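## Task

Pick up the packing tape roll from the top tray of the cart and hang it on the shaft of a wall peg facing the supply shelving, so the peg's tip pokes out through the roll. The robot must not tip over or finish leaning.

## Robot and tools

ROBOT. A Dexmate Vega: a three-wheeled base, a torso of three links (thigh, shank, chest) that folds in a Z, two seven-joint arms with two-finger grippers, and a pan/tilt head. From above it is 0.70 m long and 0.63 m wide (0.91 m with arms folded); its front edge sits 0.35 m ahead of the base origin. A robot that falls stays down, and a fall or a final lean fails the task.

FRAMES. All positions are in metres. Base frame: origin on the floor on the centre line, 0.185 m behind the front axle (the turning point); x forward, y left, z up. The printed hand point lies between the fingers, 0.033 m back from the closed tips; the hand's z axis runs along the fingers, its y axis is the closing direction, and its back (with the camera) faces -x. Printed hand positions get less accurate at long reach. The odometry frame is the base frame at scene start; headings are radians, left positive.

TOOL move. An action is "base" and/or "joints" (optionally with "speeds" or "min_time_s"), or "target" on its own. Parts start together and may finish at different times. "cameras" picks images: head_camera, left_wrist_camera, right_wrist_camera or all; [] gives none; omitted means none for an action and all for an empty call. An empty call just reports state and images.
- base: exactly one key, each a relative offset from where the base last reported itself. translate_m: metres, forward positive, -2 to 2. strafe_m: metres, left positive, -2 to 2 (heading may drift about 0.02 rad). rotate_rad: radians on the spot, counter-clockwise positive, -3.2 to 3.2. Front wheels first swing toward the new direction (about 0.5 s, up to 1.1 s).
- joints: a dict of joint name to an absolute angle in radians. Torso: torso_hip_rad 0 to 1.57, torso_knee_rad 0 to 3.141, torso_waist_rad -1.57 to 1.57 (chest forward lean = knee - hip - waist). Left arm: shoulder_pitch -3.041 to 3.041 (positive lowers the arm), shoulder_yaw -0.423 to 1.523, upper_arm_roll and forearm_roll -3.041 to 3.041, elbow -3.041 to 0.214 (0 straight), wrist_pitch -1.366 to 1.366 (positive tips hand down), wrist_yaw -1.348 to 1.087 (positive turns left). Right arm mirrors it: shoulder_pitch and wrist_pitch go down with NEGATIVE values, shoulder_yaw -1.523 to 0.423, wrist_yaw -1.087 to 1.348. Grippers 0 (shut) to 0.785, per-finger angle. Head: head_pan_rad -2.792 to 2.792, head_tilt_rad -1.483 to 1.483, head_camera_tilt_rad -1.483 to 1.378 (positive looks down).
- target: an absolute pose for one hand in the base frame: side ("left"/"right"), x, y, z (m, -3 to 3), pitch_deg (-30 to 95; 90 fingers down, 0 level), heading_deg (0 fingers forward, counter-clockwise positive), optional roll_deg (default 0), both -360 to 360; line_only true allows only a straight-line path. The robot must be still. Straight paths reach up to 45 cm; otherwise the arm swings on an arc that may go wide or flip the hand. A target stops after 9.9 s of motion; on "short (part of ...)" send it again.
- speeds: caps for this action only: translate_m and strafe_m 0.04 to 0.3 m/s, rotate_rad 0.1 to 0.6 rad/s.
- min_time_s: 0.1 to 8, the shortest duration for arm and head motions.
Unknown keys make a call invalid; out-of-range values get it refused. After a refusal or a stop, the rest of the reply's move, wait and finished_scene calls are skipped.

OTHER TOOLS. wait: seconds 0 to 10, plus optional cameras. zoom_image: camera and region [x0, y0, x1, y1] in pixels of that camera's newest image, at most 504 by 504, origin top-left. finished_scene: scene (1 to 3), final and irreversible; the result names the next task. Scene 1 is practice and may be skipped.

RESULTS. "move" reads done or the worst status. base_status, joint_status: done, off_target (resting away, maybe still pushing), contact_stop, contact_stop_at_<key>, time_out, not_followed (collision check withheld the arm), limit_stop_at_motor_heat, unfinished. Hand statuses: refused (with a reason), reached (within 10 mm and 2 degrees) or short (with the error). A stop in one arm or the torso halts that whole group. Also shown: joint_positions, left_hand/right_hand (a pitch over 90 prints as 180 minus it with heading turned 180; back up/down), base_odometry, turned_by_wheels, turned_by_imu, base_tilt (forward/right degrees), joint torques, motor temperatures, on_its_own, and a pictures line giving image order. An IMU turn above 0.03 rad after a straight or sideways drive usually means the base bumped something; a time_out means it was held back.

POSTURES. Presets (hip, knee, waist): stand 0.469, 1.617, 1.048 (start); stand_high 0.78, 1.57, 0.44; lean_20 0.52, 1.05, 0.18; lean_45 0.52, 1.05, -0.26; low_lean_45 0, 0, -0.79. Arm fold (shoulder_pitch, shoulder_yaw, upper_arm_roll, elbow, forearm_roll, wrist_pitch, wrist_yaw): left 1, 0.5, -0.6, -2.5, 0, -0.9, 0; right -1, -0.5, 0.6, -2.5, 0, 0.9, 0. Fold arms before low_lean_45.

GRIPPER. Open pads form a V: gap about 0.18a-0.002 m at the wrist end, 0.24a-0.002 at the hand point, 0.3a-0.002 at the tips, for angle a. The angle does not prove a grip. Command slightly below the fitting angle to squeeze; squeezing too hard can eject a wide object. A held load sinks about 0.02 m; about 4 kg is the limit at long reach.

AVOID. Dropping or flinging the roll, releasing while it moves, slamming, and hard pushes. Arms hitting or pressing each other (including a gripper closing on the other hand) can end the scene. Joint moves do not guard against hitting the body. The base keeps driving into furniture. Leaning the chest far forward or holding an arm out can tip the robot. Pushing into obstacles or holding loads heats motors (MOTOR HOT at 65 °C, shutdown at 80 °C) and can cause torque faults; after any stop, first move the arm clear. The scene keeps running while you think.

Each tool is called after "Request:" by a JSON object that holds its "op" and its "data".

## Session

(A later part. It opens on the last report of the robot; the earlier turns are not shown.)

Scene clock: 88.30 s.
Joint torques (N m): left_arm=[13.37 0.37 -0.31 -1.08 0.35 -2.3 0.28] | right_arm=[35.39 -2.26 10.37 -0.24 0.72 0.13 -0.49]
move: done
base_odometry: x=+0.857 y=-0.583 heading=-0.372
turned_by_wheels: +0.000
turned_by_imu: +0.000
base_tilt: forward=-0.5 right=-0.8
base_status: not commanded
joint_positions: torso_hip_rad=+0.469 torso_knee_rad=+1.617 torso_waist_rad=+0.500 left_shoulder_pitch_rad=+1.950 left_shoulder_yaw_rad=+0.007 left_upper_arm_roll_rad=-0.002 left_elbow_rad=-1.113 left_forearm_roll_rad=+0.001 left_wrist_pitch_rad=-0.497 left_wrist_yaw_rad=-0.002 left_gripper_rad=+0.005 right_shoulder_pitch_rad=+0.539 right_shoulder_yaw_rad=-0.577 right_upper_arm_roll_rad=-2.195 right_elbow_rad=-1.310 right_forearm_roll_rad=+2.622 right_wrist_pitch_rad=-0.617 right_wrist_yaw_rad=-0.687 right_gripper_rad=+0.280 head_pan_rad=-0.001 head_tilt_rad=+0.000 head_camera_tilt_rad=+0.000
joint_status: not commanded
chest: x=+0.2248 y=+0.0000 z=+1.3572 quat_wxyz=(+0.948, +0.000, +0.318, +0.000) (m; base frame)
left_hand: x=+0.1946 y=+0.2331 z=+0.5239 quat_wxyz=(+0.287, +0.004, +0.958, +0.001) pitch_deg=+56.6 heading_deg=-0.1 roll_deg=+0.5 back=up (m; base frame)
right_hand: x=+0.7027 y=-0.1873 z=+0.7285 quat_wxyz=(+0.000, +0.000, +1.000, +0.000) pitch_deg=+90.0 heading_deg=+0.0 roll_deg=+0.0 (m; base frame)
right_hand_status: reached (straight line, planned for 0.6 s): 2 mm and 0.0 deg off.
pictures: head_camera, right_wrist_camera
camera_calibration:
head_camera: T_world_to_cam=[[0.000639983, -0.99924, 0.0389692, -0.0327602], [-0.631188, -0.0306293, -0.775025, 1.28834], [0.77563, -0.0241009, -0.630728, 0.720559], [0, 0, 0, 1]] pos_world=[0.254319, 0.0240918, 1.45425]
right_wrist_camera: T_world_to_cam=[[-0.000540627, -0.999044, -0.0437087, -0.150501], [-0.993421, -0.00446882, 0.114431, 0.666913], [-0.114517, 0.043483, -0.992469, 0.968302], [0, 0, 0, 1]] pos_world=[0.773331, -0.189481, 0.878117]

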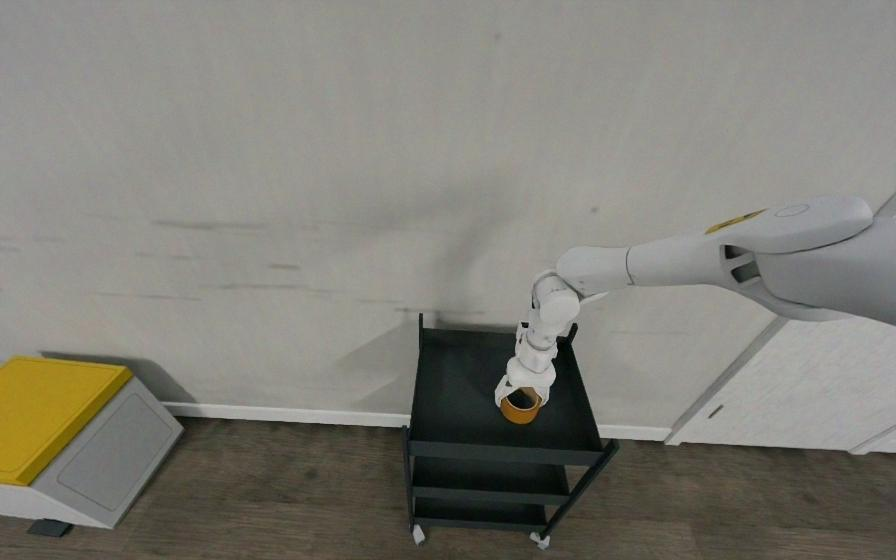

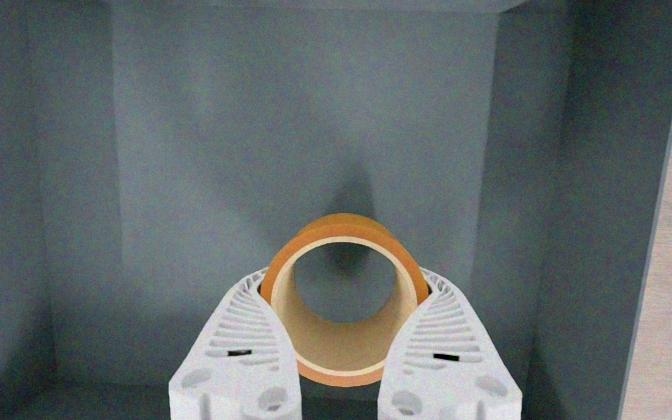

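Request:
{"op": "move", "data": {"target": {"side":"right","x":0.70,"y":-0.185,"z":0.85,"pitch_deg":90,"heading_deg":0,"line_only":true}}}

Request:
{"op": "move", "data": {"target": {"side":"right","x":0.68,"y":-0.1,"z":0.93,"pitch_deg":87,"heading_deg":0,"line_only":true}}}

Request:
{"op": "move", "data": {"base": {"translate_m":-0.8}, "speeds": {"translate_m":0.25}, "cameras": ["head_camera","right_wrist_camera"]}}

Scene clock: 94.53 s.
Joint torques (N m): left_arm=[11.69 0.92 -1.14 -0.16 0.38 -0.32 -0.17] | right_arm=[34.78 -1.51 12.28 -0.34 0.77 0.44 -0.28]
move: done
base_odometry: x=+0.857 y=-0.583 heading=-0.372
turned_by_wheels: +0.000
turned_by_imu: -0.001
base_tilt: forward=-0.4 right=-0.8
base_status: not commanded
joint_positions: torso_hip_rad=+0.469 torso_knee_rad=+1.617 torso_waist_rad=+0.500 left_shoulder_pitch_rad=+1.950 left_shoulder_yaw_rad=+0.007 left_upper_arm_roll_rad=-0.002 left_elbow_rad=-1.113 left_forearm_roll_rad=+0.001 left_wrist_pitch_rad=-0.497 left_wrist_yaw_rad=-0.002 left_gripper_rad=+0.005 right_shoulder_pitch_rad=+0.783 right_shoulder_yaw_rad=-0.730 right_upper_arm_roll_rad=-2.179 right_elbow_rad=-1.586 right_forearm_roll_rad=+2.800 right_wrist_pitch_rad=-0.654 right_wrist_yaw_rad=-0.901 right_gripper_rad=+0.280 head_pan_rad=-0.001 head_tilt_rad=+0.000 head_camera_tilt_rad=+0.000
joint_status: not commanded
chest: x=+0.2248 y=+0.0000 z=+1.3572 quat_wxyz=(+0.948, +0.000, +0.318, +0.000) (m; base frame)
left_hand: x=+0.1946 y=+0.2331 z=+0.5239 quat_wxyz=(+0.287, +0.004, +0.958, +0.001) pitch_deg=+56.6 heading_deg=-0.1 roll_deg=+0.5 back=up (m; base frame)
right_hand: x=+0.6999 y=-0.1852 z=+0.8476 quat_wxyz=(+0.000, +0.000, +1.000, +0.000) pitch_deg=+90.0 heading_deg=+0.0 roll_deg=+0.0 (m; base frame)
right_hand_status: reached (straight line, planned for 1.2 s): 2 mm and 0.0 deg off.
pictures: none

Scene clock: 97.00 s.
Joint torques (N m): left_arm=[14.61 4.05 0.38 -1.14 0.21 -1.79 0.22] | right_arm=[35.06 4.52 12.41 -0.61 0.42 0.98 -0.49]
move: done
base_odometry: x=+0.857 y=-0.583 heading=-0.372
turned_by_wheels: +0.000
turned_by_imu: +0.000
base_tilt: forward=-0.6 right=-0.7
base_status: not commanded
joint_positions: torso_hip_rad=+0.469 torso_knee_rad=+1.617 torso_waist_rad=+0.500 left_shoulder_pitch_rad=+1.950 left_shoulder_yaw_rad=+0.007 left_upper_arm_roll_rad=-0.002 left_elbow_rad=-1.113 left_forearm_roll_rad=+0.001 left_wrist_pitch_rad=-0.497 left_wrist_yaw_rad=-0.002 left_gripper_rad=+0.005 right_shoulder_pitch_rad=+0.929 right_shoulder_yaw_rad=-0.667 right_upper_arm_roll_rad=-2.127 right_elbow_rad=-1.845 right_forearm_roll_rad=+3.006 right_wrist_pitch_rad=-0.413 right_wrist_yaw_rad=-1.084 right_gripper_rad=+0.280 head_pan_rad=-0.001 head_tilt_rad=+0.000 head_camera_tilt_rad=+0.000
joint_status: not commanded
chest: x=+0.2248 y=+0.0000 z=+1.3572 quat_wxyz=(+0.948, +0.000, +0.318, +0.000) (m; base frame)
left_hand: x=+0.1946 y=+0.2331 z=+0.5239 quat_wxyz=(+0.287, +0.004, +0.958, +0.001) pitch_deg=+56.6 heading_deg=-0.1 roll_deg=+0.5 back=up (m; base frame)
right_hand: x=+0.6804 y=-0.1012 z=+0.9284 quat_wxyz=(+0.026, +0.000, +1.000, +0.000) pitch_deg=+87.1 heading_deg=+0.5 roll_deg=+0.5 (m; base frame)
right_hand_status: reached (straight line, planned for 1.2 s): 2 mm and 0.1 deg off.
pictures: none

Scene clock: 101.87 s.
Joint torques (N m): left_arm=[10.06 -1.55 2.22 -0.09 -0.07 -1.19 0.43] | right_arm=[33.41 3.82 11.97 -0.35 0.46 0.21 -0.26]
move: done
base_odometry: x=+0.112 y=-0.292 heading=-0.370
turned_by_wheels: +0.002
turned_by_imu: +0.004
base_tilt: forward=-0.7 right=-0.9
base_status: done
joint_positions: torso_hip_rad=+0.469 torso_knee_rad=+1.617 torso_waist_rad=+0.500 left_shoulder_pitch_rad=+1.950 left_shoulder_yaw_rad=+0.007 left_upper_arm_roll_rad=-0.002 left_elbow_rad=-1.113 left_forearm_roll_rad=+0.001 left_wrist_pitch_rad=-0.497 left_wrist_yaw_rad=-0.002 left_gripper_rad=+0.005 right_shoulder_pitch_rad=+0.932 right_shoulder_yaw_rad=-0.666 right_upper_arm_roll_rad=-2.126 right_elbow_rad=-1.849 right_forearm_roll_rad=+3.009 right_wrist_pitch_rad=-0.409 right_wrist_yaw_rad=-1.087 right_gripper_rad=+0.280 head_pan_rad=-0.001 head_tilt_rad=+0.000 head_camera_tilt_rad=+0.000
joint_status: not commanded
chest: x=+0.2248 y=+0.0000 z=+1.3572 quat_wxyz=(+0.948, +0.000, +0.318, +0.000) (m; base frame)
left_hand: x=+0.1946 y=+0.2331 z=+0.5239 quat_wxyz=(+0.287, +0.004, +0.958, +0.001) pitch_deg=+56.6 heading_deg=-0.1 roll_deg=+0.5 back=up (m; base frame)
right_hand: x=+0.6798 y=-0.1001 z=+0.9297 quat_wxyz=(+0.026, +0.000, +1.000, +0.000) pitch_deg=+87.0 heading_deg=+0.0 roll_deg=+0.0 (m; base frame)
pictures: head_camera, right_wrist_camera
camera_calibration:
head_camera: T_world_to_cam=[[0.000639983, -0.99924, 0.0389692, -0.0327602], [-0.631188, -0.0306293, -0.775025, 1.28834], [0.77563, -0.0241009, -0.630728, 0.720559], [0, 0, 0, 1]] pos_world=[0.254319, 0.0240918, 1.45425]
right_wrist_camera: T_world_to_cam=[[0.00161976, -0.999027, -0.0440737, -0.0557622], [-0.998049, -0.00436561, 0.0622765, 0.673204], [-0.0624083, 0.0438868, -0.997085, 1.1305], [0, 0, 0, 1]] pos_world=[0.742534, -0.102383, 1.08283]

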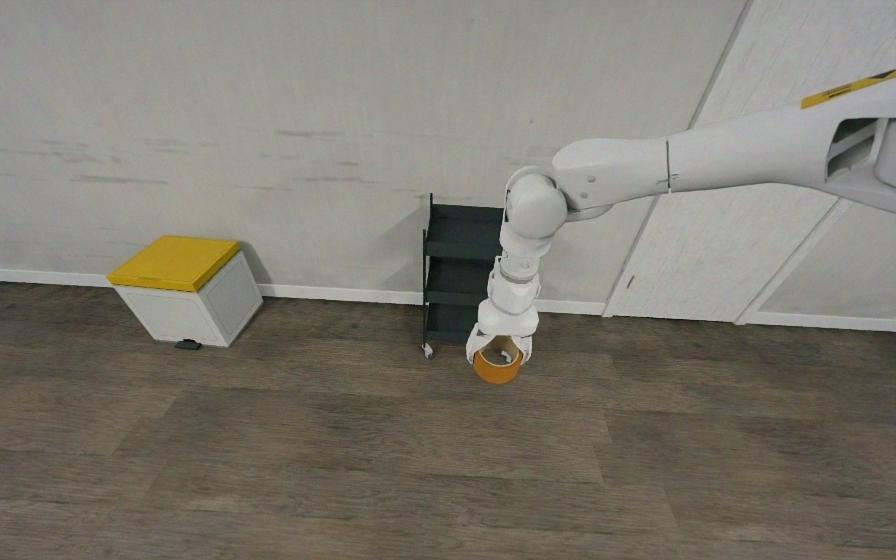

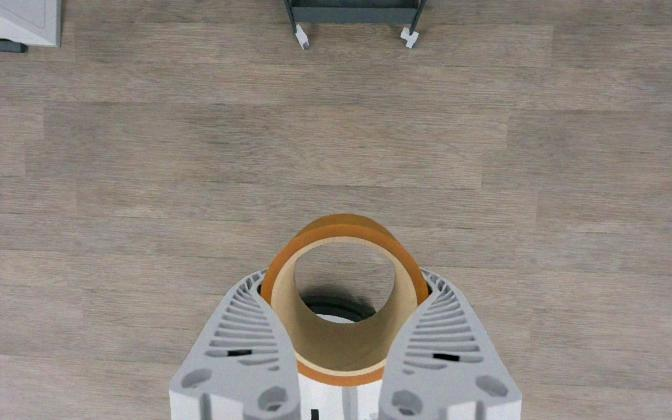

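Request:
{"op": "move", "data": {"base": {"rotate_rad":-1.571}}}

Request:
{"op": "move", "data": {"base": {"translate_m":1.3}, "joints": {"right_shoulder_pitch_rad":-0.4,"right_shoulder_yaw_rad":-0.6,"right_upper_arm_roll_rad":-1.1,"right_elbow_rad":-0.9,"right_forearm_roll_rad":1.5,"right_wrist_pitch_rad":-0.1,"right_wrist_yaw_rad":-0.5,"head_camera_tilt_rad":-0.2}, "min_time_s": 6}}

Request:
{"op": "move", "data": {"base": {"strafe_m":0.21}}}

Request:
{"op": "move", "data": {"target": {"side":"right","x":0.80,"y":-0.20,"z":0.938,"pitch_deg":0,"heading_deg":0,"line_only":true}, "cameras": ["head_camera","right_wrist_camera"]}}

Scene clock: 116.07 s.
Joint torques (N m): left_arm=[12.79 -1.82 0.57 -0.9 0.24 -2.5 0.09] | right_arm=[33.6 2.19 11.98 0.5 0.28 0.26 -0.22]
move: done
base_odometry: x=+0.112 y=-0.291 heading=-1.943
turned_by_wheels: -1.573
turned_by_imu: -1.562
base_tilt: forward=-0.4 right=-0.8
base_status: done
joint_positions: torso_hip_rad=+0.469 torso_knee_rad=+1.617 torso_waist_rad=+0.500 left_shoulder_pitch_rad=+1.950 left_shoulder_yaw_rad=+0.007 left_upper_arm_roll_rad=-0.002 left_elbow_rad=-1.113 left_forearm_roll_rad=+0.001 left_wrist_pitch_rad=-0.497 left_wrist_yaw_rad=-0.002 left_gripper_rad=+0.005 right_shoulder_pitch_rad=+0.932 right_shoulder_yaw_rad=-0.665 right_upper_arm_roll_rad=-2.126 right_elbow_rad=-1.849 right_forearm_roll_rad=+3.009 right_wrist_pitch_rad=-0.408 right_wrist_yaw_rad=-1.087 right_gripper_rad=+0.280 head_pan_rad=-0.001 head_tilt_rad=+0.000 head_camera_tilt_rad=+0.000
joint_status: not commanded
chest: x=+0.2248 y=+0.0000 z=+1.3572 quat_wxyz=(+0.948, +0.000, +0.318, +0.000) (m; base frame)
left_hand: x=+0.1946 y=+0.2331 z=+0.5239 quat_wxyz=(+0.287, +0.004, +0.958, +0.001) pitch_deg=+56.6 heading_deg=-0.1 roll_deg=+0.5 back=up (m; base frame)
right_hand: x=+0.6798 y=-0.1001 z=+0.9297 quat_wxyz=(+0.026, +0.000, +1.000, +0.000) pitch_deg=+87.0 heading_deg=-0.1 roll_deg=+0.0 (m; base frame)
pictures: none

Scene clock: 123.27 s.
Joint torques (N m): left_arm=[11.45 -0.13 0.97 -1.19 -0.15 -0.9 -0.14] | right_arm=[10.14 -0.57 8.97 -1.08 -1.16 2.73 0.36]
move: done
base_odometry: x=-0.363 y=-1.501 heading=-1.944
turned_by_wheels: -0.001
turned_by_imu: -0.008
base_tilt: forward=-0.5 right=-0.7
base_status: done
joint_positions: torso_hip_rad=+0.469 torso_knee_rad=+1.617 torso_waist_rad=+0.500 left_shoulder_pitch_rad=+1.950 left_shoulder_yaw_rad=+0.007 left_upper_arm_roll_rad=-0.002 left_elbow_rad=-1.113 left_forearm_roll_rad=+0.001 left_wrist_pitch_rad=-0.497 left_wrist_yaw_rad=-0.002 left_gripper_rad=+0.005 right_shoulder_pitch_rad=-0.396 right_shoulder_yaw_rad=-0.600 right_upper_arm_roll_rad=-1.104 right_elbow_rad=-0.903 right_forearm_roll_rad=+1.504 right_wrist_pitch_rad=-0.101 right_wrist_yaw_rad=-0.502 right_gripper_rad=+0.280 head_pan_rad=-0.001 head_tilt_rad=+0.000 head_camera_tilt_rad=-0.199
joint_status: all done
chest: x=+0.2249 y=+0.0000 z=+1.3572 quat_wxyz=(+0.948, +0.000, +0.318, +0.000) (m; base frame)
left_hand: x=+0.1946 y=+0.2331 z=+0.5239 quat_wxyz=(+0.287, +0.004, +0.958, +0.001) pitch_deg=+56.6 heading_deg=-0.1 roll_deg=+0.5 back=up (m; base frame)
right_hand: x=+0.8536 y=-0.3743 z=+0.6205 quat_wxyz=(+0.330, +0.174, +0.926, -0.055) pitch_deg=+50.9 heading_deg=-20.1 roll_deg=+1.2 back=up (m; base frame)
pictures: none

Scene clock: 126.53 s.
Joint torques (N m): left_arm=[13.83 0.72 -0.49 0.42 -0.23 -0.6 -0.15] | right_arm=[9.99 -3.99 9.15 -1.34 -1.08 2.8 0.16]
move: done
base_odometry: x=-0.168 y=-1.579 heading=-1.943
turned_by_wheels: +0.001
turned_by_imu: -0.007
base_tilt: forward=-0.4 right=-0.9
base_status: done
joint_positions: torso_hip_rad=+0.469 torso_knee_rad=+1.617 torso_waist_rad=+0.500 left_shoulder_pitch_rad=+1.950 left_shoulder_yaw_rad=+0.007 left_upper_arm_roll_rad=-0.002 left_elbow_rad=-1.113 left_forearm_roll_rad=+0.001 left_wrist_pitch_rad=-0.497 left_wrist_yaw_rad=-0.002 left_gripper_rad=+0.005 right_shoulder_pitch_rad=-0.400 right_shoulder_yaw_rad=-0.600 right_upper_arm_roll_rad=-1.100 right_elbow_rad=-0.900 right_forearm_roll_rad=+1.500 right_wrist_pitch_rad=-0.100 right_wrist_yaw_rad=-0.500 right_gripper_rad=+0.280 head_pan_rad=-0.001 head_tilt_rad=+0.000 head_camera_tilt_rad=-0.199
joint_status: not commanded
chest: x=+0.2249 y=+0.0000 z=+1.3572 quat_wxyz=(+0.948, +0.000, +0.318, +0.000) (m; base frame)
left_hand: x=+0.1946 y=+0.2331 z=+0.5239 quat_wxyz=(+0.287, +0.004, +0.958, +0.001) pitch_deg=+56.6 heading_deg=-0.1 roll_deg=+0.5 back=up (m; base frame)
right_hand: x=+0.8521 y=-0.3762 z=+0.6192 quat_wxyz=(+0.330, +0.174, +0.926, -0.056) pitch_deg=+50.8 heading_deg=-20.3 roll_deg=+1.0 back=up (m; base frame)
pictures: none

Scene clock: 132.47 s.
Joint torques (N m): left_arm=[13.78 -1.08 0.38 -1.64 0.38 -1.47 0.1] | right_arm=[1.65 -2.29 1.22 -5.47 -1.85 2.37 -0.33]
move: done
base_odometry: x=-0.168 y=-1.579 heading=-1.943
turned_by_wheels: +0.000
turned_by_imu: -0.001
base_tilt: forward=-0.5 right=-0.7
base_status: not commanded
joint_positions: torso_hip_rad=+0.469 torso_knee_rad=+1.617 torso_waist_rad=+0.500 left_shoulder_pitch_rad=+1.950 left_shoulder_yaw_rad=+0.007 left_upper_arm_roll_rad=-0.002 left_elbow_rad=-1.113 left_forearm_roll_rad=+0.001 left_wrist_pitch_rad=-0.497 left_wrist_yaw_rad=-0.002 left_gripper_rad=+0.005 right_shoulder_pitch_rad=-0.766 right_shoulder_yaw_rad=-0.929 right_upper_arm_roll_rad=-1.188 right_elbow_rad=-1.773 right_forearm_roll_rad=+0.555 right_wrist_pitch_rad=+0.573 right_wrist_yaw_rad=-0.996 right_gripper_rad=+0.280 head_pan_rad=-0.001 head_tilt_rad=+0.000 head_camera_tilt_rad=-0.199
joint_status: not commanded
chest: x=+0.2249 y=+0.0000 z=+1.3572 quat_wxyz=(+0.948, +0.000, +0.318, +0.000) (m; base frame)
left_hand: x=+0.1946 y=+0.2331 z=+0.5239 quat_wxyz=(+0.287, +0.004, +0.958, +0.001) pitch_deg=+56.6 heading_deg=-0.1 roll_deg=+0.5 back=up (m; base frame)
right_hand: x=+0.8006 y=-0.2009 z=+0.9370 quat_wxyz=(+0.706, +0.001, +0.708, -0.001) pitch_deg=+0.2 heading_deg=-0.1 roll_deg=+0.0 back=up (m; base frame)
right_hand_status: reached (straight line, planned for 4.6 s): 1 mm and 0.2 deg off.
pictures: head_camera, right_wrist_camera
camera_calibration:
head_camera: T_world_to_cam=[[-0.006989, -0.999234, 0.0385012, -0.0305441], [-0.465378, -0.0308283, -0.884575, 1.41354], [0.885084, -0.0240999, -0.464806, 0.457811], [0, 0, 0, 1]] pos_world=[0.252417, 0.0240895, 1.46435]
right_wrist_camera: T_world_to_cam=[[0.0424954, -0.999096, -0.000696594, -0.229657], [-0.116652, -0.0042692, -0.993164, 1.07624], [0.992263, 0.0422861, -0.116728, -0.519797], [0, 0, 0, 1]] pos_world=[0.65108, -0.202874, 1.00804]

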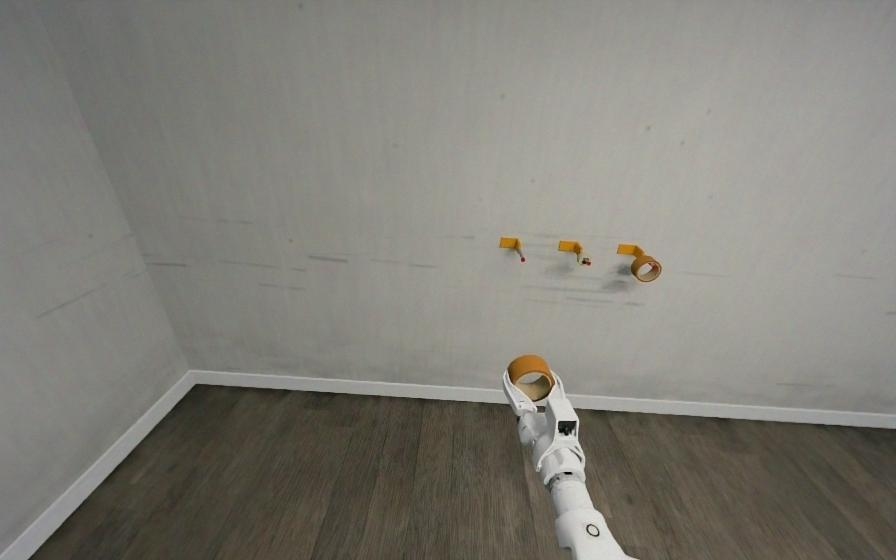

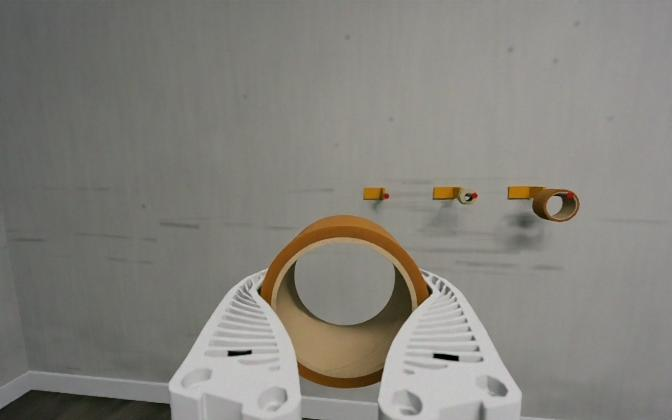

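Request:
{"op": "move", "data": {"base": {"rotate_rad":-0.045}}}

Request:
{"op": "move", "data": {"base": {"translate_m":0.4}, "speeds": {"translate_m":0.2}, "cameras": ["head_camera","right_wrist_camera"]}}

Request:
{"op": "zoom_image", "data": {"camera": "right_wrist_camera", "region": [250, 150, 450, 390]}}

Request:
{"op": "zoom_image", "data": {"camera": "head_camera", "region": [460, 290, 620, 410]}}

Scene clock: 142.27 s.
Joint torques (N m): left_arm=[11.27 2.61 -0.65 -0.07 1.33 -1.68 0.09] | right_arm=[2.3 -1.88 1.9 -6.15 -1.81 2.53 -0.23]
move: done
base_odometry: x=-0.168 y=-1.579 heading=-1.988
turned_by_wheels: -0.045
turned_by_imu: -0.045
base_tilt: forward=-0.5 right=-0.8
base_status: done
joint_positions: torso_hip_rad=+0.469 torso_knee_rad=+1.617 torso_waist_rad=+0.500 left_shoulder_pitch_rad=+1.950 left_shoulder_yaw_rad=+0.007 left_upper_arm_roll_rad=-0.002 left_elbow_rad=-1.113 left_forearm_roll_rad=+0.001 left_wrist_pitch_rad=-0.497 left_wrist_yaw_rad=-0.002 left_gripper_rad=+0.005 right_shoulder_pitch_rad=-0.767 right_shoulder_yaw_rad=-0.929 right_upper_arm_roll_rad=-1.188 right_elbow_rad=-1.773 right_forearm_roll_rad=+0.551 right_wrist_pitch_rad=+0.574 right_wrist_yaw_rad=-0.998 right_gripper_rad=+0.280 head_pan_rad=-0.001 head_tilt_rad=+0.000 head_camera_tilt_rad=-0.199
joint_status: not commanded
chest: x=+0.2249 y=+0.0000 z=+1.3572 quat_wxyz=(+0.948, +0.000, +0.318, +0.000) (m; base frame)
left_hand: x=+0.1946 y=+0.2331 z=+0.5239 quat_wxyz=(+0.287, +0.004, +0.958, +0.001) pitch_deg=+56.6 heading_deg=-0.1 roll_deg=+0.5 back=up (m; base frame)
right_hand: x=+0.8002 y=-0.2002 z=+0.9382 quat_wxyz=(+0.707, +0.000, +0.707, +0.000) pitch_deg=+0.0 heading_deg=+0.0 roll_deg=+0.0 back=up (m; base frame)
pictures: none

Scene clock: 146.43 s.
Joint torques (N m): left_arm=[14.99 2.18 2.44 -0.85 0.07 -1.62 0.11] | right_arm=[2.34 -1.05 1.79 -5.91 -1.69 2.17 -0.07]
move: done
base_odometry: x=-0.330 y=-1.945 heading=-1.989
turned_by_wheels: -0.001
turned_by_imu: -0.003
base_tilt: forward=-0.5 right=-0.9
base_status: done
joint_positions: torso_hip_rad=+0.469 torso_knee_rad=+1.617 torso_waist_rad=+0.500 left_shoulder_pitch_rad=+1.950 left_shoulder_yaw_rad=+0.007 left_upper_arm_roll_rad=-0.002 left_elbow_rad=-1.113 left_forearm_roll_rad=+0.001 left_wrist_pitch_rad=-0.497 left_wrist_yaw_rad=-0.002 left_gripper_rad=+0.005 right_shoulder_pitch_rad=-0.767 right_shoulder_yaw_rad=-0.929 right_upper_arm_roll_rad=-1.188 right_elbow_rad=-1.773 right_forearm_roll_rad=+0.551 right_wrist_pitch_rad=+0.574 right_wrist_yaw_rad=-0.998 right_gripper_rad=+0.280 head_pan_rad=-0.001 head_tilt_rad=+0.000 head_camera_tilt_rad=-0.199
joint_status: not commanded
chest: x=+0.2249 y=+0.0000 z=+1.3572 quat_wxyz=(+0.948, +0.000, +0.318, +0.000) (m; base frame)
left_hand: x=+0.1946 y=+0.2331 z=+0.5239 quat_wxyz=(+0.287, +0.004, +0.958, +0.001) pitch_deg=+56.6 heading_deg=-0.1 roll_deg=+0.5 back=up (m; base frame)
right_hand: x=+0.8002 y=-0.2002 z=+0.9381 quat_wxyz=(+0.707, +0.000, +0.707, +0.000) pitch_deg=+0.0 heading_deg=+0.0 roll_deg=+0.0 back=up (m; base frame)
pictures: head_camera, right_wrist_camera
camera_calibration:
head_camera: T_world_to_cam=[[-0.00698761, -0.999234, 0.0385008, -0.030544], [-0.465336, -0.0308298, -0.884597, 1.41356], [0.885106, -0.0240971, -0.464764, 0.457743], [0, 0, 0, 1]] pos_world=[0.252417, 0.0240895, 1.46435]
right_wrist_camera: T_world_to_cam=[[0.0437484, -0.999043, -0.000208214, -0.23044], [-0.113627, -0.00476872, -0.993512, 1.07504], [0.99256, 0.0434882, -0.113727, -0.522235], [0, 0, 0, 1]] pos_world=[0.650585, -0.202382, 1.00863]

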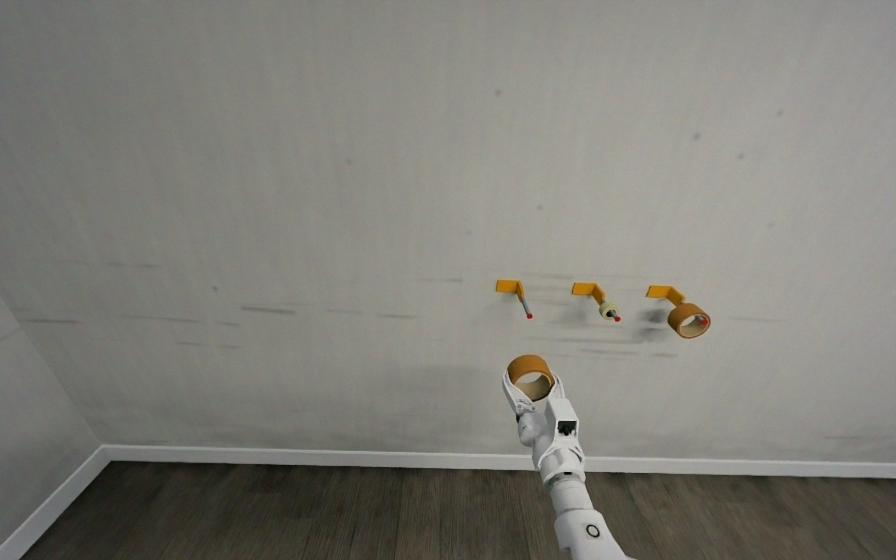

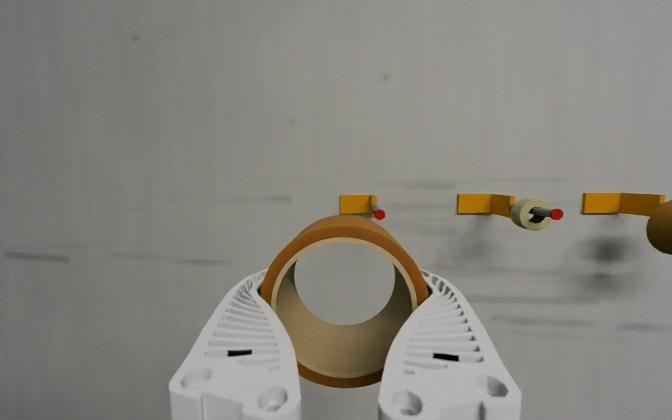

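Scaled by 2.100 from the camera's 672x420 image, which has a finer 960x600 frame.

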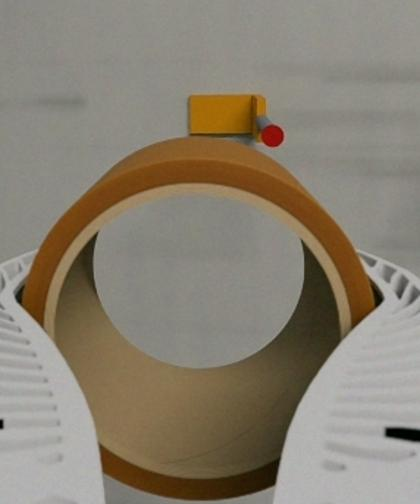

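Scaled by 3.150 from the camera's 896x560 image, which has a finer 960x600 frame.

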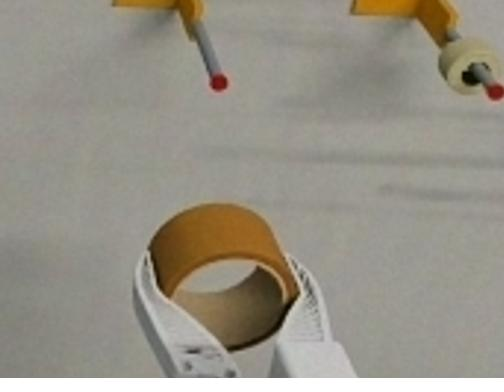

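Request:
{"op": "move", "data": {"base": {"rotate_rad":-0.03}}}

Request:
{"op": "move", "data": {"target": {"side":"right","x":0.80,"y":-0.217,"z":0.948,"pitch_deg":0,"heading_deg":0,"line_only":true}}}

Request:
{"op": "move", "data": {"base": {"translate_m":0.15}, "speeds": {"translate_m":0.15}, "cameras": ["head_camera","right_wrist_camera"]}}

Request:
{"op": "zoom_image", "data": {"camera": "right_wrist_camera", "region": [250, 150, 450, 390]}}

Request:
{"op": "zoom_image", "data": {"camera": "head_camera", "region": [460, 300, 620, 420]}}

Scene clock: 167.13 s.
Joint torques (N m): left_arm=[11.6 0.41 -0.3 -0.56 -0.01 -0.98 -0.09] | right_arm=[1.51 -2.58 1.78 -5.99 -1.78 3.07 -0.13]
move: done
base_odometry: x=-0.330 y=-1.945 heading=-2.019
turned_by_wheels: -0.030
turned_by_imu: -0.032
base_tilt: forward=-0.6 right=-0.7
base_status: done
joint_positions: torso_hip_rad=+0.469 torso_knee_rad=+1.617 torso_waist_rad=+0.500 left_shoulder_pitch_rad=+1.950 left_shoulder_yaw_rad=+0.007 left_upper_arm_roll_rad=-0.002 left_elbow_rad=-1.113 left_forearm_roll_rad=+0.001 left_wrist_pitch_rad=-0.497 left_wrist_yaw_rad=-0.002 left_gripper_rad=+0.005 right_shoulder_pitch_rad=-0.767 right_shoulder_yaw_rad=-0.929 right_upper_arm_roll_rad=-1.188 right_elbow_rad=-1.773 right_forearm_roll_rad=+0.551 right_wrist_pitch_rad=+0.574 right_wrist_yaw_rad=-0.998 right_gripper_rad=+0.280 head_pan_rad=-0.001 head_tilt_rad=+0.000 head_camera_tilt_rad=-0.199
joint_status: not commanded
chest: x=+0.2249 y=+0.0000 z=+1.3572 quat_wxyz=(+0.948, +0.000, +0.318, +0.000) (m; base frame)
left_hand: x=+0.1946 y=+0.2331 z=+0.5239 quat_wxyz=(+0.287, +0.004, +0.958, +0.001) pitch_deg=+56.6 heading_deg=-0.1 roll_deg=+0.5 back=up (m; base frame)
right_hand: x=+0.8002 y=-0.2002 z=+0.9381 quat_wxyz=(+0.707, +0.000, +0.707, +0.000) pitch_deg=+0.0 heading_deg=+0.0 roll_deg=+0.0 back=up (m; base frame)
pictures: none

Scene clock: 168.57 s.
Joint torques (N m): left_arm=[12.69 -1.17 1.42 -1.08 0.66 -0.57 0.3] | right_arm=[1.28 -7 9.65 -6.85 -1.1 2.95 0.35]
move: done
base_odometry: x=-0.330 y=-1.945 heading=-2.019
turned_by_wheels: +0.000
turned_by_imu: +0.000
base_tilt: forward=-0.6 right=-0.9
base_status: not commanded
joint_positions: torso_hip_rad=+0.469 torso_knee_rad=+1.617 torso_waist_rad=+0.500 left_shoulder_pitch_rad=+1.950 left_shoulder_yaw_rad=+0.007 left_upper_arm_roll_rad=-0.002 left_elbow_rad=-1.113 left_forearm_roll_rad=+0.001 left_wrist_pitch_rad=-0.497 left_wrist_yaw_rad=-0.002 left_gripper_rad=+0.005 right_shoulder_pitch_rad=-0.771 right_shoulder_yaw_rad=-0.987 right_upper_arm_roll_rad=-1.179 right_elbow_rad=-1.813 right_forearm_roll_rad=+0.577 right_wrist_pitch_rad=+0.585 right_wrist_yaw_rad=-0.986 right_gripper_rad=+0.280 head_pan_rad=-0.001 head_tilt_rad=+0.000 head_camera_tilt_rad=-0.199
joint_status: not commanded
chest: x=+0.2249 y=+0.0000 z=+1.3572 quat_wxyz=(+0.948, +0.000, +0.318, +0.000) (m; base frame)
left_hand: x=+0.1946 y=+0.2331 z=+0.5239 quat_wxyz=(+0.287, +0.004, +0.958, +0.001) pitch_deg=+56.6 heading_deg=-0.1 roll_deg=+0.5 back=up (m; base frame)
right_hand: x=+0.8000 y=-0.2158 z=+0.9472 quat_wxyz=(+0.707, +0.000, +0.707, +0.000) pitch_deg=+0.0 heading_deg=+0.0 roll_deg=+0.0 back=up (m; base frame)
right_hand_status: reached (straight line, planned for 0.5 s): 1 mm and 0.0 deg off.
pictures: none

Scene clock: 171.07 s.
Joint torques (N m): left_arm=[12.56 -0.01 2.95 0.2 0.19 -2.01 0.51] | right_arm=[0.65 -6.41 9.3 -6.2 -1.24 3.21 -0.01]
move: done
base_odometry: x=-0.395 y=-2.080 heading=-2.021
turned_by_wheels: -0.002
turned_by_imu: -0.001
base_tilt: forward=-0.4 right=-0.8
base_status: done
joint_positions: torso_hip_rad=+0.469 torso_knee_rad=+1.617 torso_waist_rad=+0.500 left_shoulder_pitch_rad=+1.950 left_shoulder_yaw_rad=+0.007 left_upper_arm_roll_rad=-0.002 left_elbow_rad=-1.113 left_forearm_roll_rad=+0.001 left_wrist_pitch_rad=-0.497 left_wrist_yaw_rad=-0.002 left_gripper_rad=+0.005 right_shoulder_pitch_rad=-0.771 right_shoulder_yaw_rad=-0.991 right_upper_arm_roll_rad=-1.178 right_elbow_rad=-1.816 right_forearm_roll_rad=+0.579 right_wrist_pitch_rad=+0.586 right_wrist_yaw_rad=-0.985 right_gripper_rad=+0.280 head_pan_rad=-0.001 head_tilt_rad=+0.000 head_camera_tilt_rad=-0.199
joint_status: not commanded
chest: x=+0.2249 y=+0.0000 z=+1.3572 quat_wxyz=(+0.948, +0.000, +0.318, +0.000) (m; base frame)
left_hand: x=+0.1946 y=+0.2331 z=+0.5239 quat_wxyz=(+0.287, +0.004, +0.958, +0.001) pitch_deg=+56.6 heading_deg=-0.1 roll_deg=+0.5 back=up (m; base frame)
right_hand: x=+0.8000 y=-0.2170 z=+0.9479 quat_wxyz=(+0.707, +0.000, +0.707, +0.000) pitch_deg=+0.0 heading_deg=+0.0 roll_deg=+0.0 back=up (m; base frame)
pictures: head_camera, right_wrist_camera
camera_calibration:
head_camera: T_world_to_cam=[[-0.00698828, -0.999234, 0.0384996, -0.030542], [-0.465336, -0.0308283, -0.884597, 1.41356], [0.885106, -0.0240971, -0.464764, 0.457743], [0, 0, 0, 1]] pos_world=[0.252417, 0.0240895, 1.46435]
right_wrist_camera: T_world_to_cam=[[0.0441426, -0.999025, -0.000273048, -0.247402], [-0.114021, -0.00476655, -0.993467, 1.08499], [0.992497, 0.0438853, -0.11412, -0.519651], [0, 0, 0, 1]] pos_world=[0.650384, -0.219184, 1.01853]

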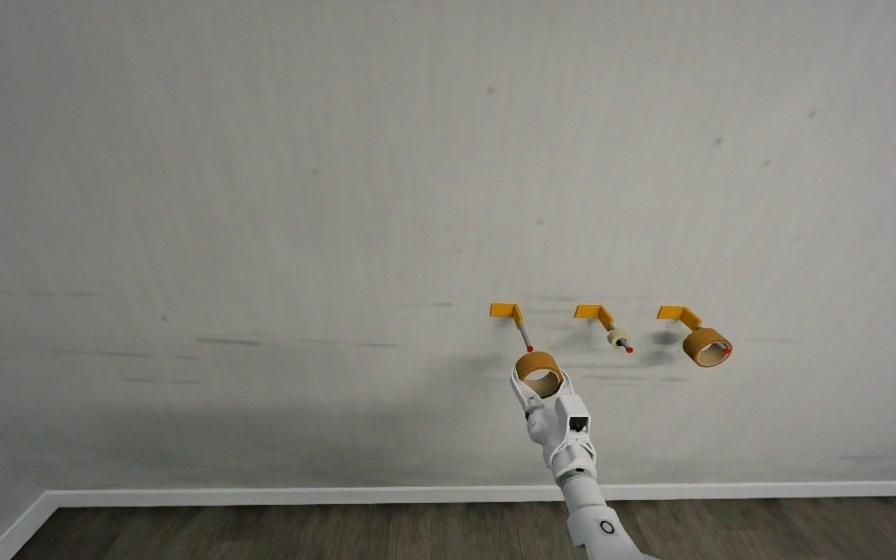

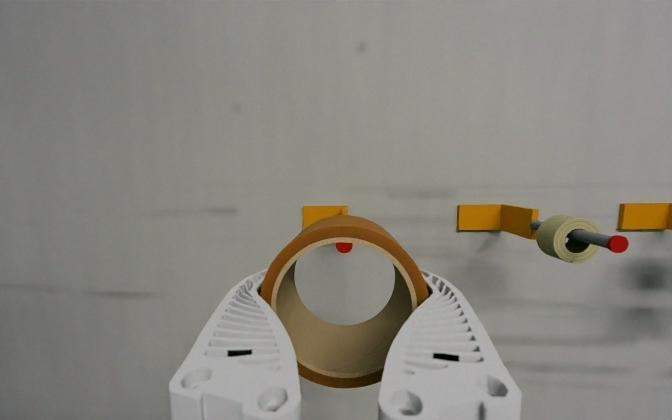

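Scaled by 2.100 from the camera's 672x420 image, which has a finer 960x600 frame.

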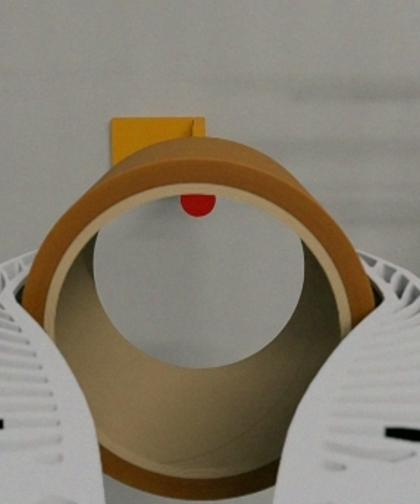

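Scaled by 3.150 from the camera's 896x560 image, which has a finer 960x600 frame.

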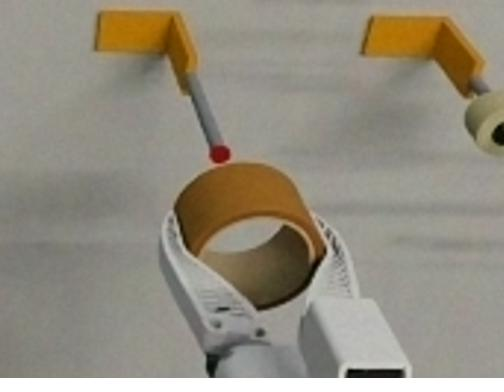

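Request:
{"op": "move", "data": {"target": {"side":"right","x":0.80,"y":-0.215,"z":0.958,"pitch_deg":0,"heading_deg":0,"line_only":true}}}

Request:
{"op": "move", "data": {"base": {"translate_m":0.05}, "speeds": {"translate_m":0.08}, "cameras": ["head_camera","right_wrist_camera"]}}

Request:
{"op": "zoom_image", "data": {"camera": "right_wrist_camera", "region": [250, 150, 450, 390]}}

Request:
{"op": "zoom_image", "data": {"camera": "head_camera", "region": [460, 300, 620, 420]}}

Scene clock: 184.73 s.
Joint torques (N m): left_arm=[12.5 -0.27 0.17 -0.67 0.22 -2.05 0.24] | right_arm=[20.9 -6.02 10.15 -5.33 -1.26 1.79 -0.07]
move: done
base_odometry: x=-0.395 y=-2.080 heading=-2.021
turned_by_wheels: +0.000
turned_by_imu: +0.000
base_tilt: forward=-0.6 right=-0.9
base_status: not commanded
joint_positions: torso_hip_rad=+0.469 torso_knee_rad=+1.617 torso_waist_rad=+0.500 left_shoulder_pitch_rad=+1.950 left_shoulder_yaw_rad=+0.007 left_upper_arm_roll_rad=-0.002 left_elbow_rad=-1.113 left_forearm_roll_rad=+0.001 left_wrist_pitch_rad=-0.497 left_wrist_yaw_rad=-0.002 left_gripper_rad=+0.005 right_shoulder_pitch_rad=-0.769 right_shoulder_yaw_rad=-1.010 right_upper_arm_roll_rad=-1.174 right_elbow_rad=-1.859 right_forearm_roll_rad=+0.583 right_wrist_pitch_rad=+0.562 right_wrist_yaw_rad=-0.998 right_gripper_rad=+0.280 head_pan_rad=-0.001 head_tilt_rad=+0.000 head_camera_tilt_rad=-0.199
joint_status: not commanded
chest: x=+0.2249 y=+0.0000 z=+1.3572 quat_wxyz=(+0.948, +0.000, +0.318, +0.000) (m; base frame)
left_hand: x=+0.1946 y=+0.2331 z=+0.5239 quat_wxyz=(+0.287, +0.004, +0.958, +0.001) pitch_deg=+56.6 heading_deg=-0.1 roll_deg=+0.5 back=up (m; base frame)
right_hand: x=+0.7997 y=-0.2151 z=+0.9566 quat_wxyz=(+0.707, +0.000, +0.707, +0.000) pitch_deg=+0.1 heading_deg=+0.0 roll_deg=+0.0 back=up (m; base frame)
right_hand_status: reached (straight line, planned for 0.4 s): 1 mm and 0.1 deg off.
pictures: none

Scene clock: 186.20 s.
Joint torques (N m): left_arm=[13.11 0.13 1.62 -1.41 0.36 -2.07 -0.04] | right_arm=[21.88 -6.66 9.44 -4.81 -1.29 2.5 -0.17]
move: done
base_odometry: x=-0.417 y=-2.125 heading=-2.022
turned_by_wheels: -0.001
turned_by_imu: -0.002
base_tilt: forward=-0.6 right=-0.8
base_status: done
joint_positions: torso_hip_rad=+0.469 torso_knee_rad=+1.617 torso_waist_rad=+0.500 left_shoulder_pitch_rad=+1.950 left_shoulder_yaw_rad=+0.007 left_upper_arm_roll_rad=-0.002 left_elbow_rad=-1.113 left_forearm_roll_rad=+0.001 left_wrist_pitch_rad=-0.497 left_wrist_yaw_rad=-0.002 left_gripper_rad=+0.005 right_shoulder_pitch_rad=-0.768 right_shoulder_yaw_rad=-1.011 right_upper_arm_roll_rad=-1.174 right_elbow_rad=-1.862 right_forearm_roll_rad=+0.583 right_wrist_pitch_rad=+0.560 right_wrist_yaw_rad=-0.999 right_gripper_rad=+0.280 head_pan_rad=-0.001 head_tilt_rad=+0.000 head_camera_tilt_rad=-0.199
joint_status: not commanded
chest: x=+0.2249 y=+0.0000 z=+1.3572 quat_wxyz=(+0.948, +0.000, +0.318, +0.000) (m; base frame)
left_hand: x=+0.1946 y=+0.2331 z=+0.5239 quat_wxyz=(+0.287, +0.004, +0.958, +0.001) pitch_deg=+56.6 heading_deg=-0.1 roll_deg=+0.5 back=up (m; base frame)
right_hand: x=+0.7997 y=-0.2149 z=+0.9574 quat_wxyz=(+0.707, +0.000, +0.707, +0.000) pitch_deg=+0.1 heading_deg=+0.0 roll_deg=+0.0 back=up (m; base frame)
pictures: head_camera, right_wrist_camera
camera_calibration:
head_camera: T_world_to_cam=[[-0.00698828, -0.999234, 0.0384996, -0.0305458], [-0.465336, -0.0308283, -0.884597, 1.41365], [0.885106, -0.0240971, -0.464764, 0.45779], [0, 0, 0, 1]] pos_world=[0.252417, 0.0240895, 1.46445]
right_wrist_camera: T_world_to_cam=[[0.0442299, -0.999021, -0.000419702, -0.245293], [-0.114826, -0.0046664, -0.993375, 1.09495], [0.9924, 0.043985, -0.11492, -0.517436], [0, 0, 0, 1]] pos_world=[0.650083, -0.217184, 1.02813]

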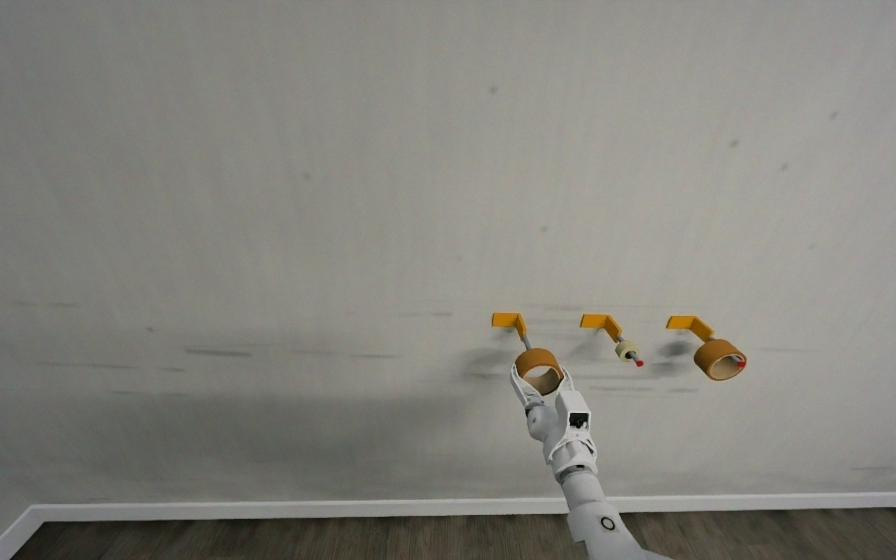

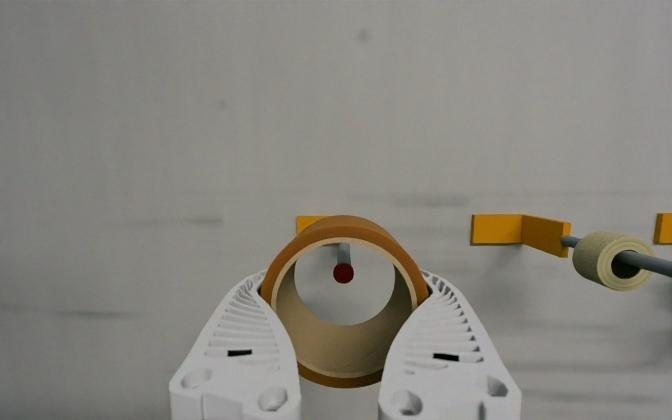

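Scaled by 2.100 from the camera's 672x420 image, which has a finer 960x600 frame.

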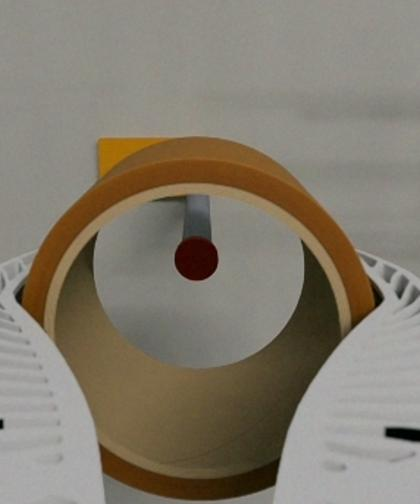

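Scaled by 3.150 from the camera's 896x560 image, which has a finer 960x600 frame.

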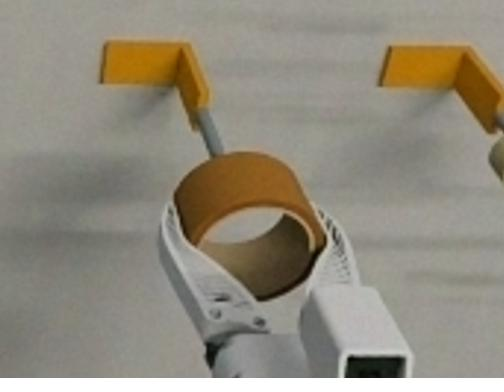

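Request:
{"op": "move", "data": {"base": {"translate_m":0.05}, "speeds": {"translate_m":0.06}, "cameras": ["head_camera","right_wrist_camera"]}}

Request:
{"op": "zoom_image", "data": {"camera": "head_camera", "region": [460, 300, 620, 420]}}

Scene clock: 191.50 s.
Joint torques (N m): left_arm=[12.04 -1.94 0.46 -1.54 0.67 -1.43 0.47] | right_arm=[22.04 -5.37 8.92 -5.17 -1.08 2.89 -0.23]
move: done
base_odometry: x=-0.438 y=-2.170 heading=-2.023
turned_by_wheels: -0.001
turned_by_imu: -0.002
base_tilt: forward=-0.5 right=-0.8
base_status: done
joint_positions: torso_hip_rad=+0.469 torso_knee_rad=+1.617 torso_waist_rad=+0.500 left_shoulder_pitch_rad=+1.950 left_shoulder_yaw_rad=+0.007 left_upper_arm_roll_rad=-0.002 left_elbow_rad=-1.113 left_forearm_roll_rad=+0.001 left_wrist_pitch_rad=-0.497 left_wrist_yaw_rad=-0.002 left_gripper_rad=+0.005 right_shoulder_pitch_rad=-0.768 right_shoulder_yaw_rad=-1.011 right_upper_arm_roll_rad=-1.174 right_elbow_rad=-1.863 right_forearm_roll_rad=+0.583 right_wrist_pitch_rad=+0.560 right_wrist_yaw_rad=-0.999 right_gripper_rad=+0.280 head_pan_rad=-0.001 head_tilt_rad=+0.000 head_camera_tilt_rad=-0.199
joint_status: not commanded
chest: x=+0.2249 y=+0.0000 z=+1.3572 quat_wxyz=(+0.948, +0.000, +0.318, +0.000) (m; base frame)
left_hand: x=+0.1946 y=+0.2331 z=+0.5239 quat_wxyz=(+0.287, +0.004, +0.958, +0.001) pitch_deg=+56.6 heading_deg=-0.1 roll_deg=+0.5 back=up (m; base frame)
right_hand: x=+0.7997 y=-0.2149 z=+0.9574 quat_wxyz=(+0.707, +0.000, +0.707, +0.000) pitch_deg=+0.1 heading_deg=+0.0 roll_deg=+0.0 back=up (m; base frame)
pictures: head_camera, right_wrist_camera
camera_calibration:
head_camera: T_world_to_cam=[[-0.00698828, -0.999234, 0.0384996, -0.030542], [-0.465336, -0.0308283, -0.884597, 1.41356], [0.885106, -0.0240971, -0.464764, 0.457743], [0, 0, 0, 1]] pos_world=[0.252417, 0.0240895, 1.46435]
right_wrist_camera: T_world_to_cam=[[0.0442299, -0.999021, -0.000419702, -0.245293], [-0.114826, -0.0046664, -0.993375, 1.09495], [0.9924, 0.043985, -0.11492, -0.517436], [0, 0, 0, 1]] pos_world=[0.650083, -0.217184, 1.02813]

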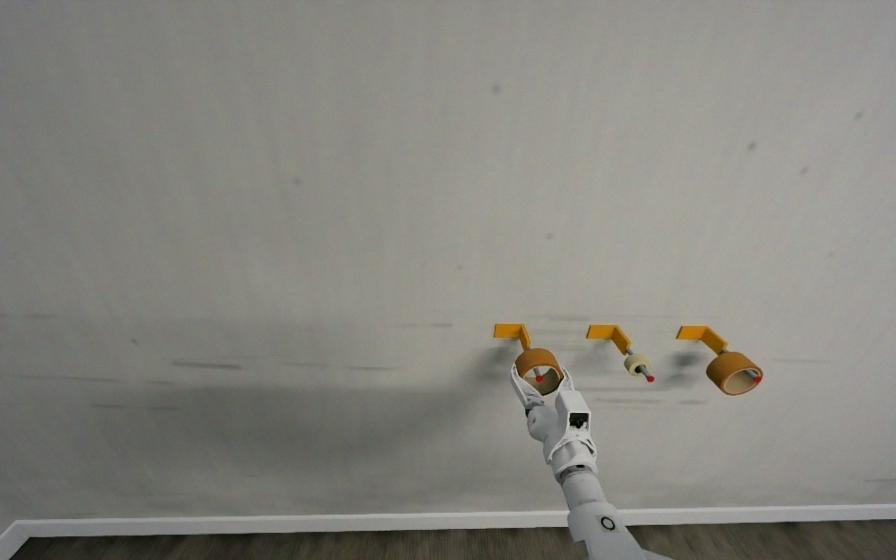

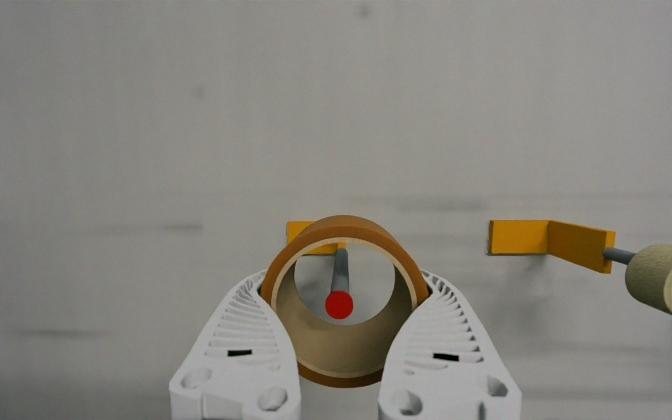

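Scaled by 3.150 from the camera's 896x560 image, which has a finer 960x600 frame.

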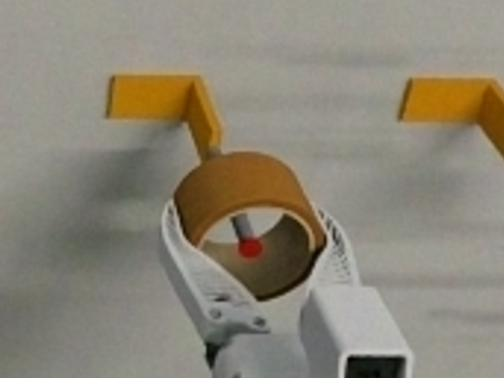

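Request:
{"op": "move", "data": {"base": {"translate_m":0.025}, "speeds": {"translate_m":0.05}, "cameras": ["head_camera","right_wrist_camera"]}}

Request:
{"op": "zoom_image", "data": {"camera": "head_camera", "region": [460, 300, 620, 420]}}

Request:
{"op": "zoom_image", "data": {"camera": "right_wrist_camera", "region": [250, 150, 450, 390]}}

Scene clock: 197.10 s.
Joint torques (N m): left_arm=[14.48 -0.69 1.69 -2.13 -0.63 -1.62 -0.25] | right_arm=[20.72 -6.83 9.24 -5 -1.26 2.85 -0.21]
move: done
base_odometry: x=-0.449 y=-2.193 heading=-2.024
turned_by_wheels: -0.001
turned_by_imu: -0.002
base_tilt: forward=-0.4 right=-0.8
base_status: done
joint_positions: torso_hip_rad=+0.469 torso_knee_rad=+1.617 torso_waist_rad=+0.500 left_shoulder_pitch_rad=+1.950 left_shoulder_yaw_rad=+0.007 left_upper_arm_roll_rad=-0.002 left_elbow_rad=-1.113 left_forearm_roll_rad=+0.001 left_wrist_pitch_rad=-0.497 left_wrist_yaw_rad=-0.002 left_gripper_rad=+0.005 right_shoulder_pitch_rad=-0.768 right_shoulder_yaw_rad=-1.011 right_upper_arm_roll_rad=-1.174 right_elbow_rad=-1.863 right_forearm_roll_rad=+0.583 right_wrist_pitch_rad=+0.560 right_wrist_yaw_rad=-0.999 right_gripper_rad=+0.280 head_pan_rad=-0.001 head_tilt_rad=+0.000 head_camera_tilt_rad=-0.199
joint_status: not commanded
chest: x=+0.2249 y=+0.0000 z=+1.3572 quat_wxyz=(+0.948, +0.000, +0.318, +0.000) (m; base frame)
left_hand: x=+0.1946 y=+0.2331 z=+0.5239 quat_wxyz=(+0.287, +0.004, +0.958, +0.001) pitch_deg=+56.6 heading_deg=-0.1 roll_deg=+0.5 back=up (m; base frame)
right_hand: x=+0.7997 y=-0.2149 z=+0.9574 quat_wxyz=(+0.707, +0.000, +0.707, +0.000) pitch_deg=+0.1 heading_deg=+0.0 roll_deg=+0.0 back=up (m; base frame)
pictures: head_camera, right_wrist_camera
camera_calibration:
head_camera: T_world_to_cam=[[-0.00698828, -0.999234, 0.0384996, -0.030542], [-0.465336, -0.0308283, -0.884597, 1.41356], [0.885106, -0.0240971, -0.464764, 0.457743], [0, 0, 0, 1]] pos_world=[0.252417, 0.0240895, 1.46435]
right_wrist_camera: T_world_to_cam=[[0.0442299, -0.999021, -0.00041977, -0.245293], [-0.114728, -0.00466197, -0.993386, 1.0949], [0.992412, 0.0439855, -0.114822, -0.517545], [0, 0, 0, 1]] pos_world=[0.650083, -0.217184, 1.02813]

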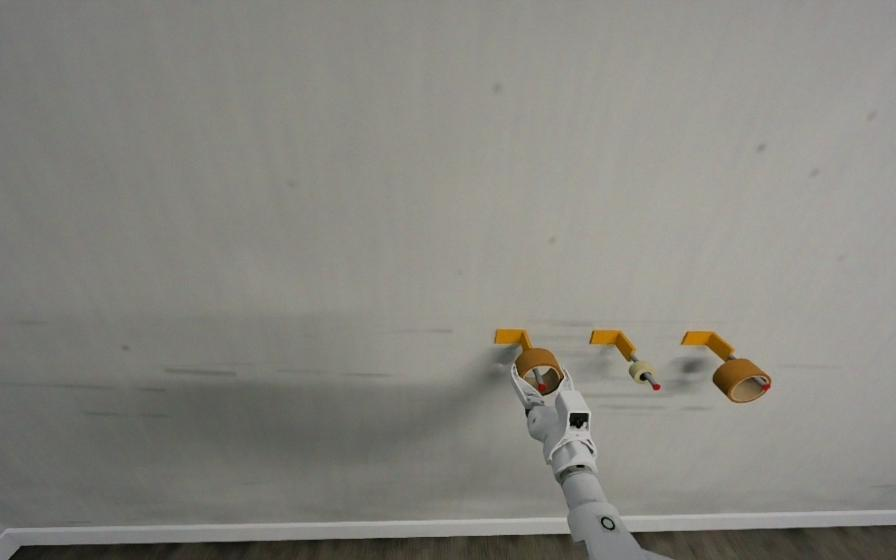

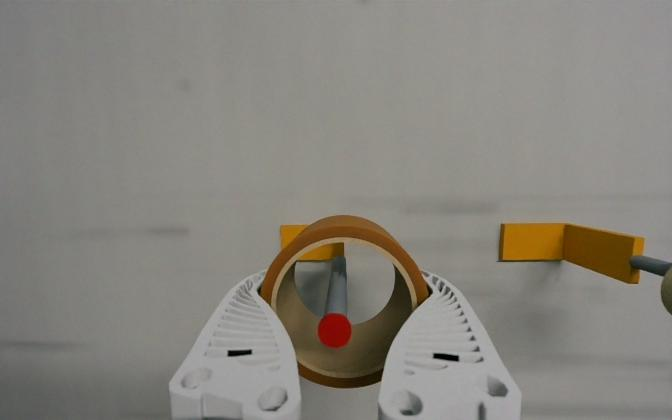

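Scaled by 3.150 from the camera's 896x560 image, which has a finer 960x600 frame.

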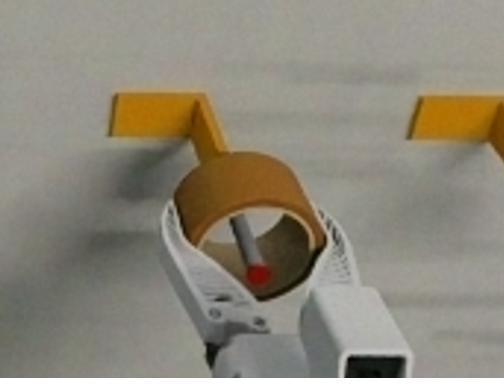

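Scaled by 2.100 from the camera's 672x420 image, which has a finer 960x600 frame.

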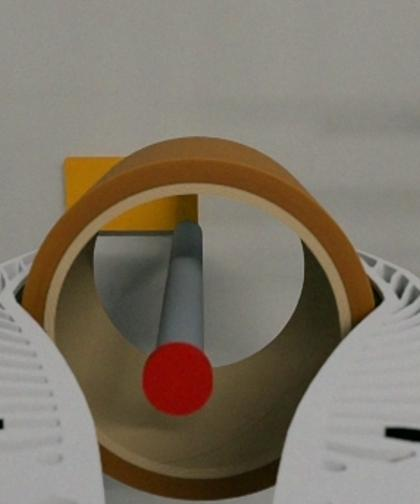

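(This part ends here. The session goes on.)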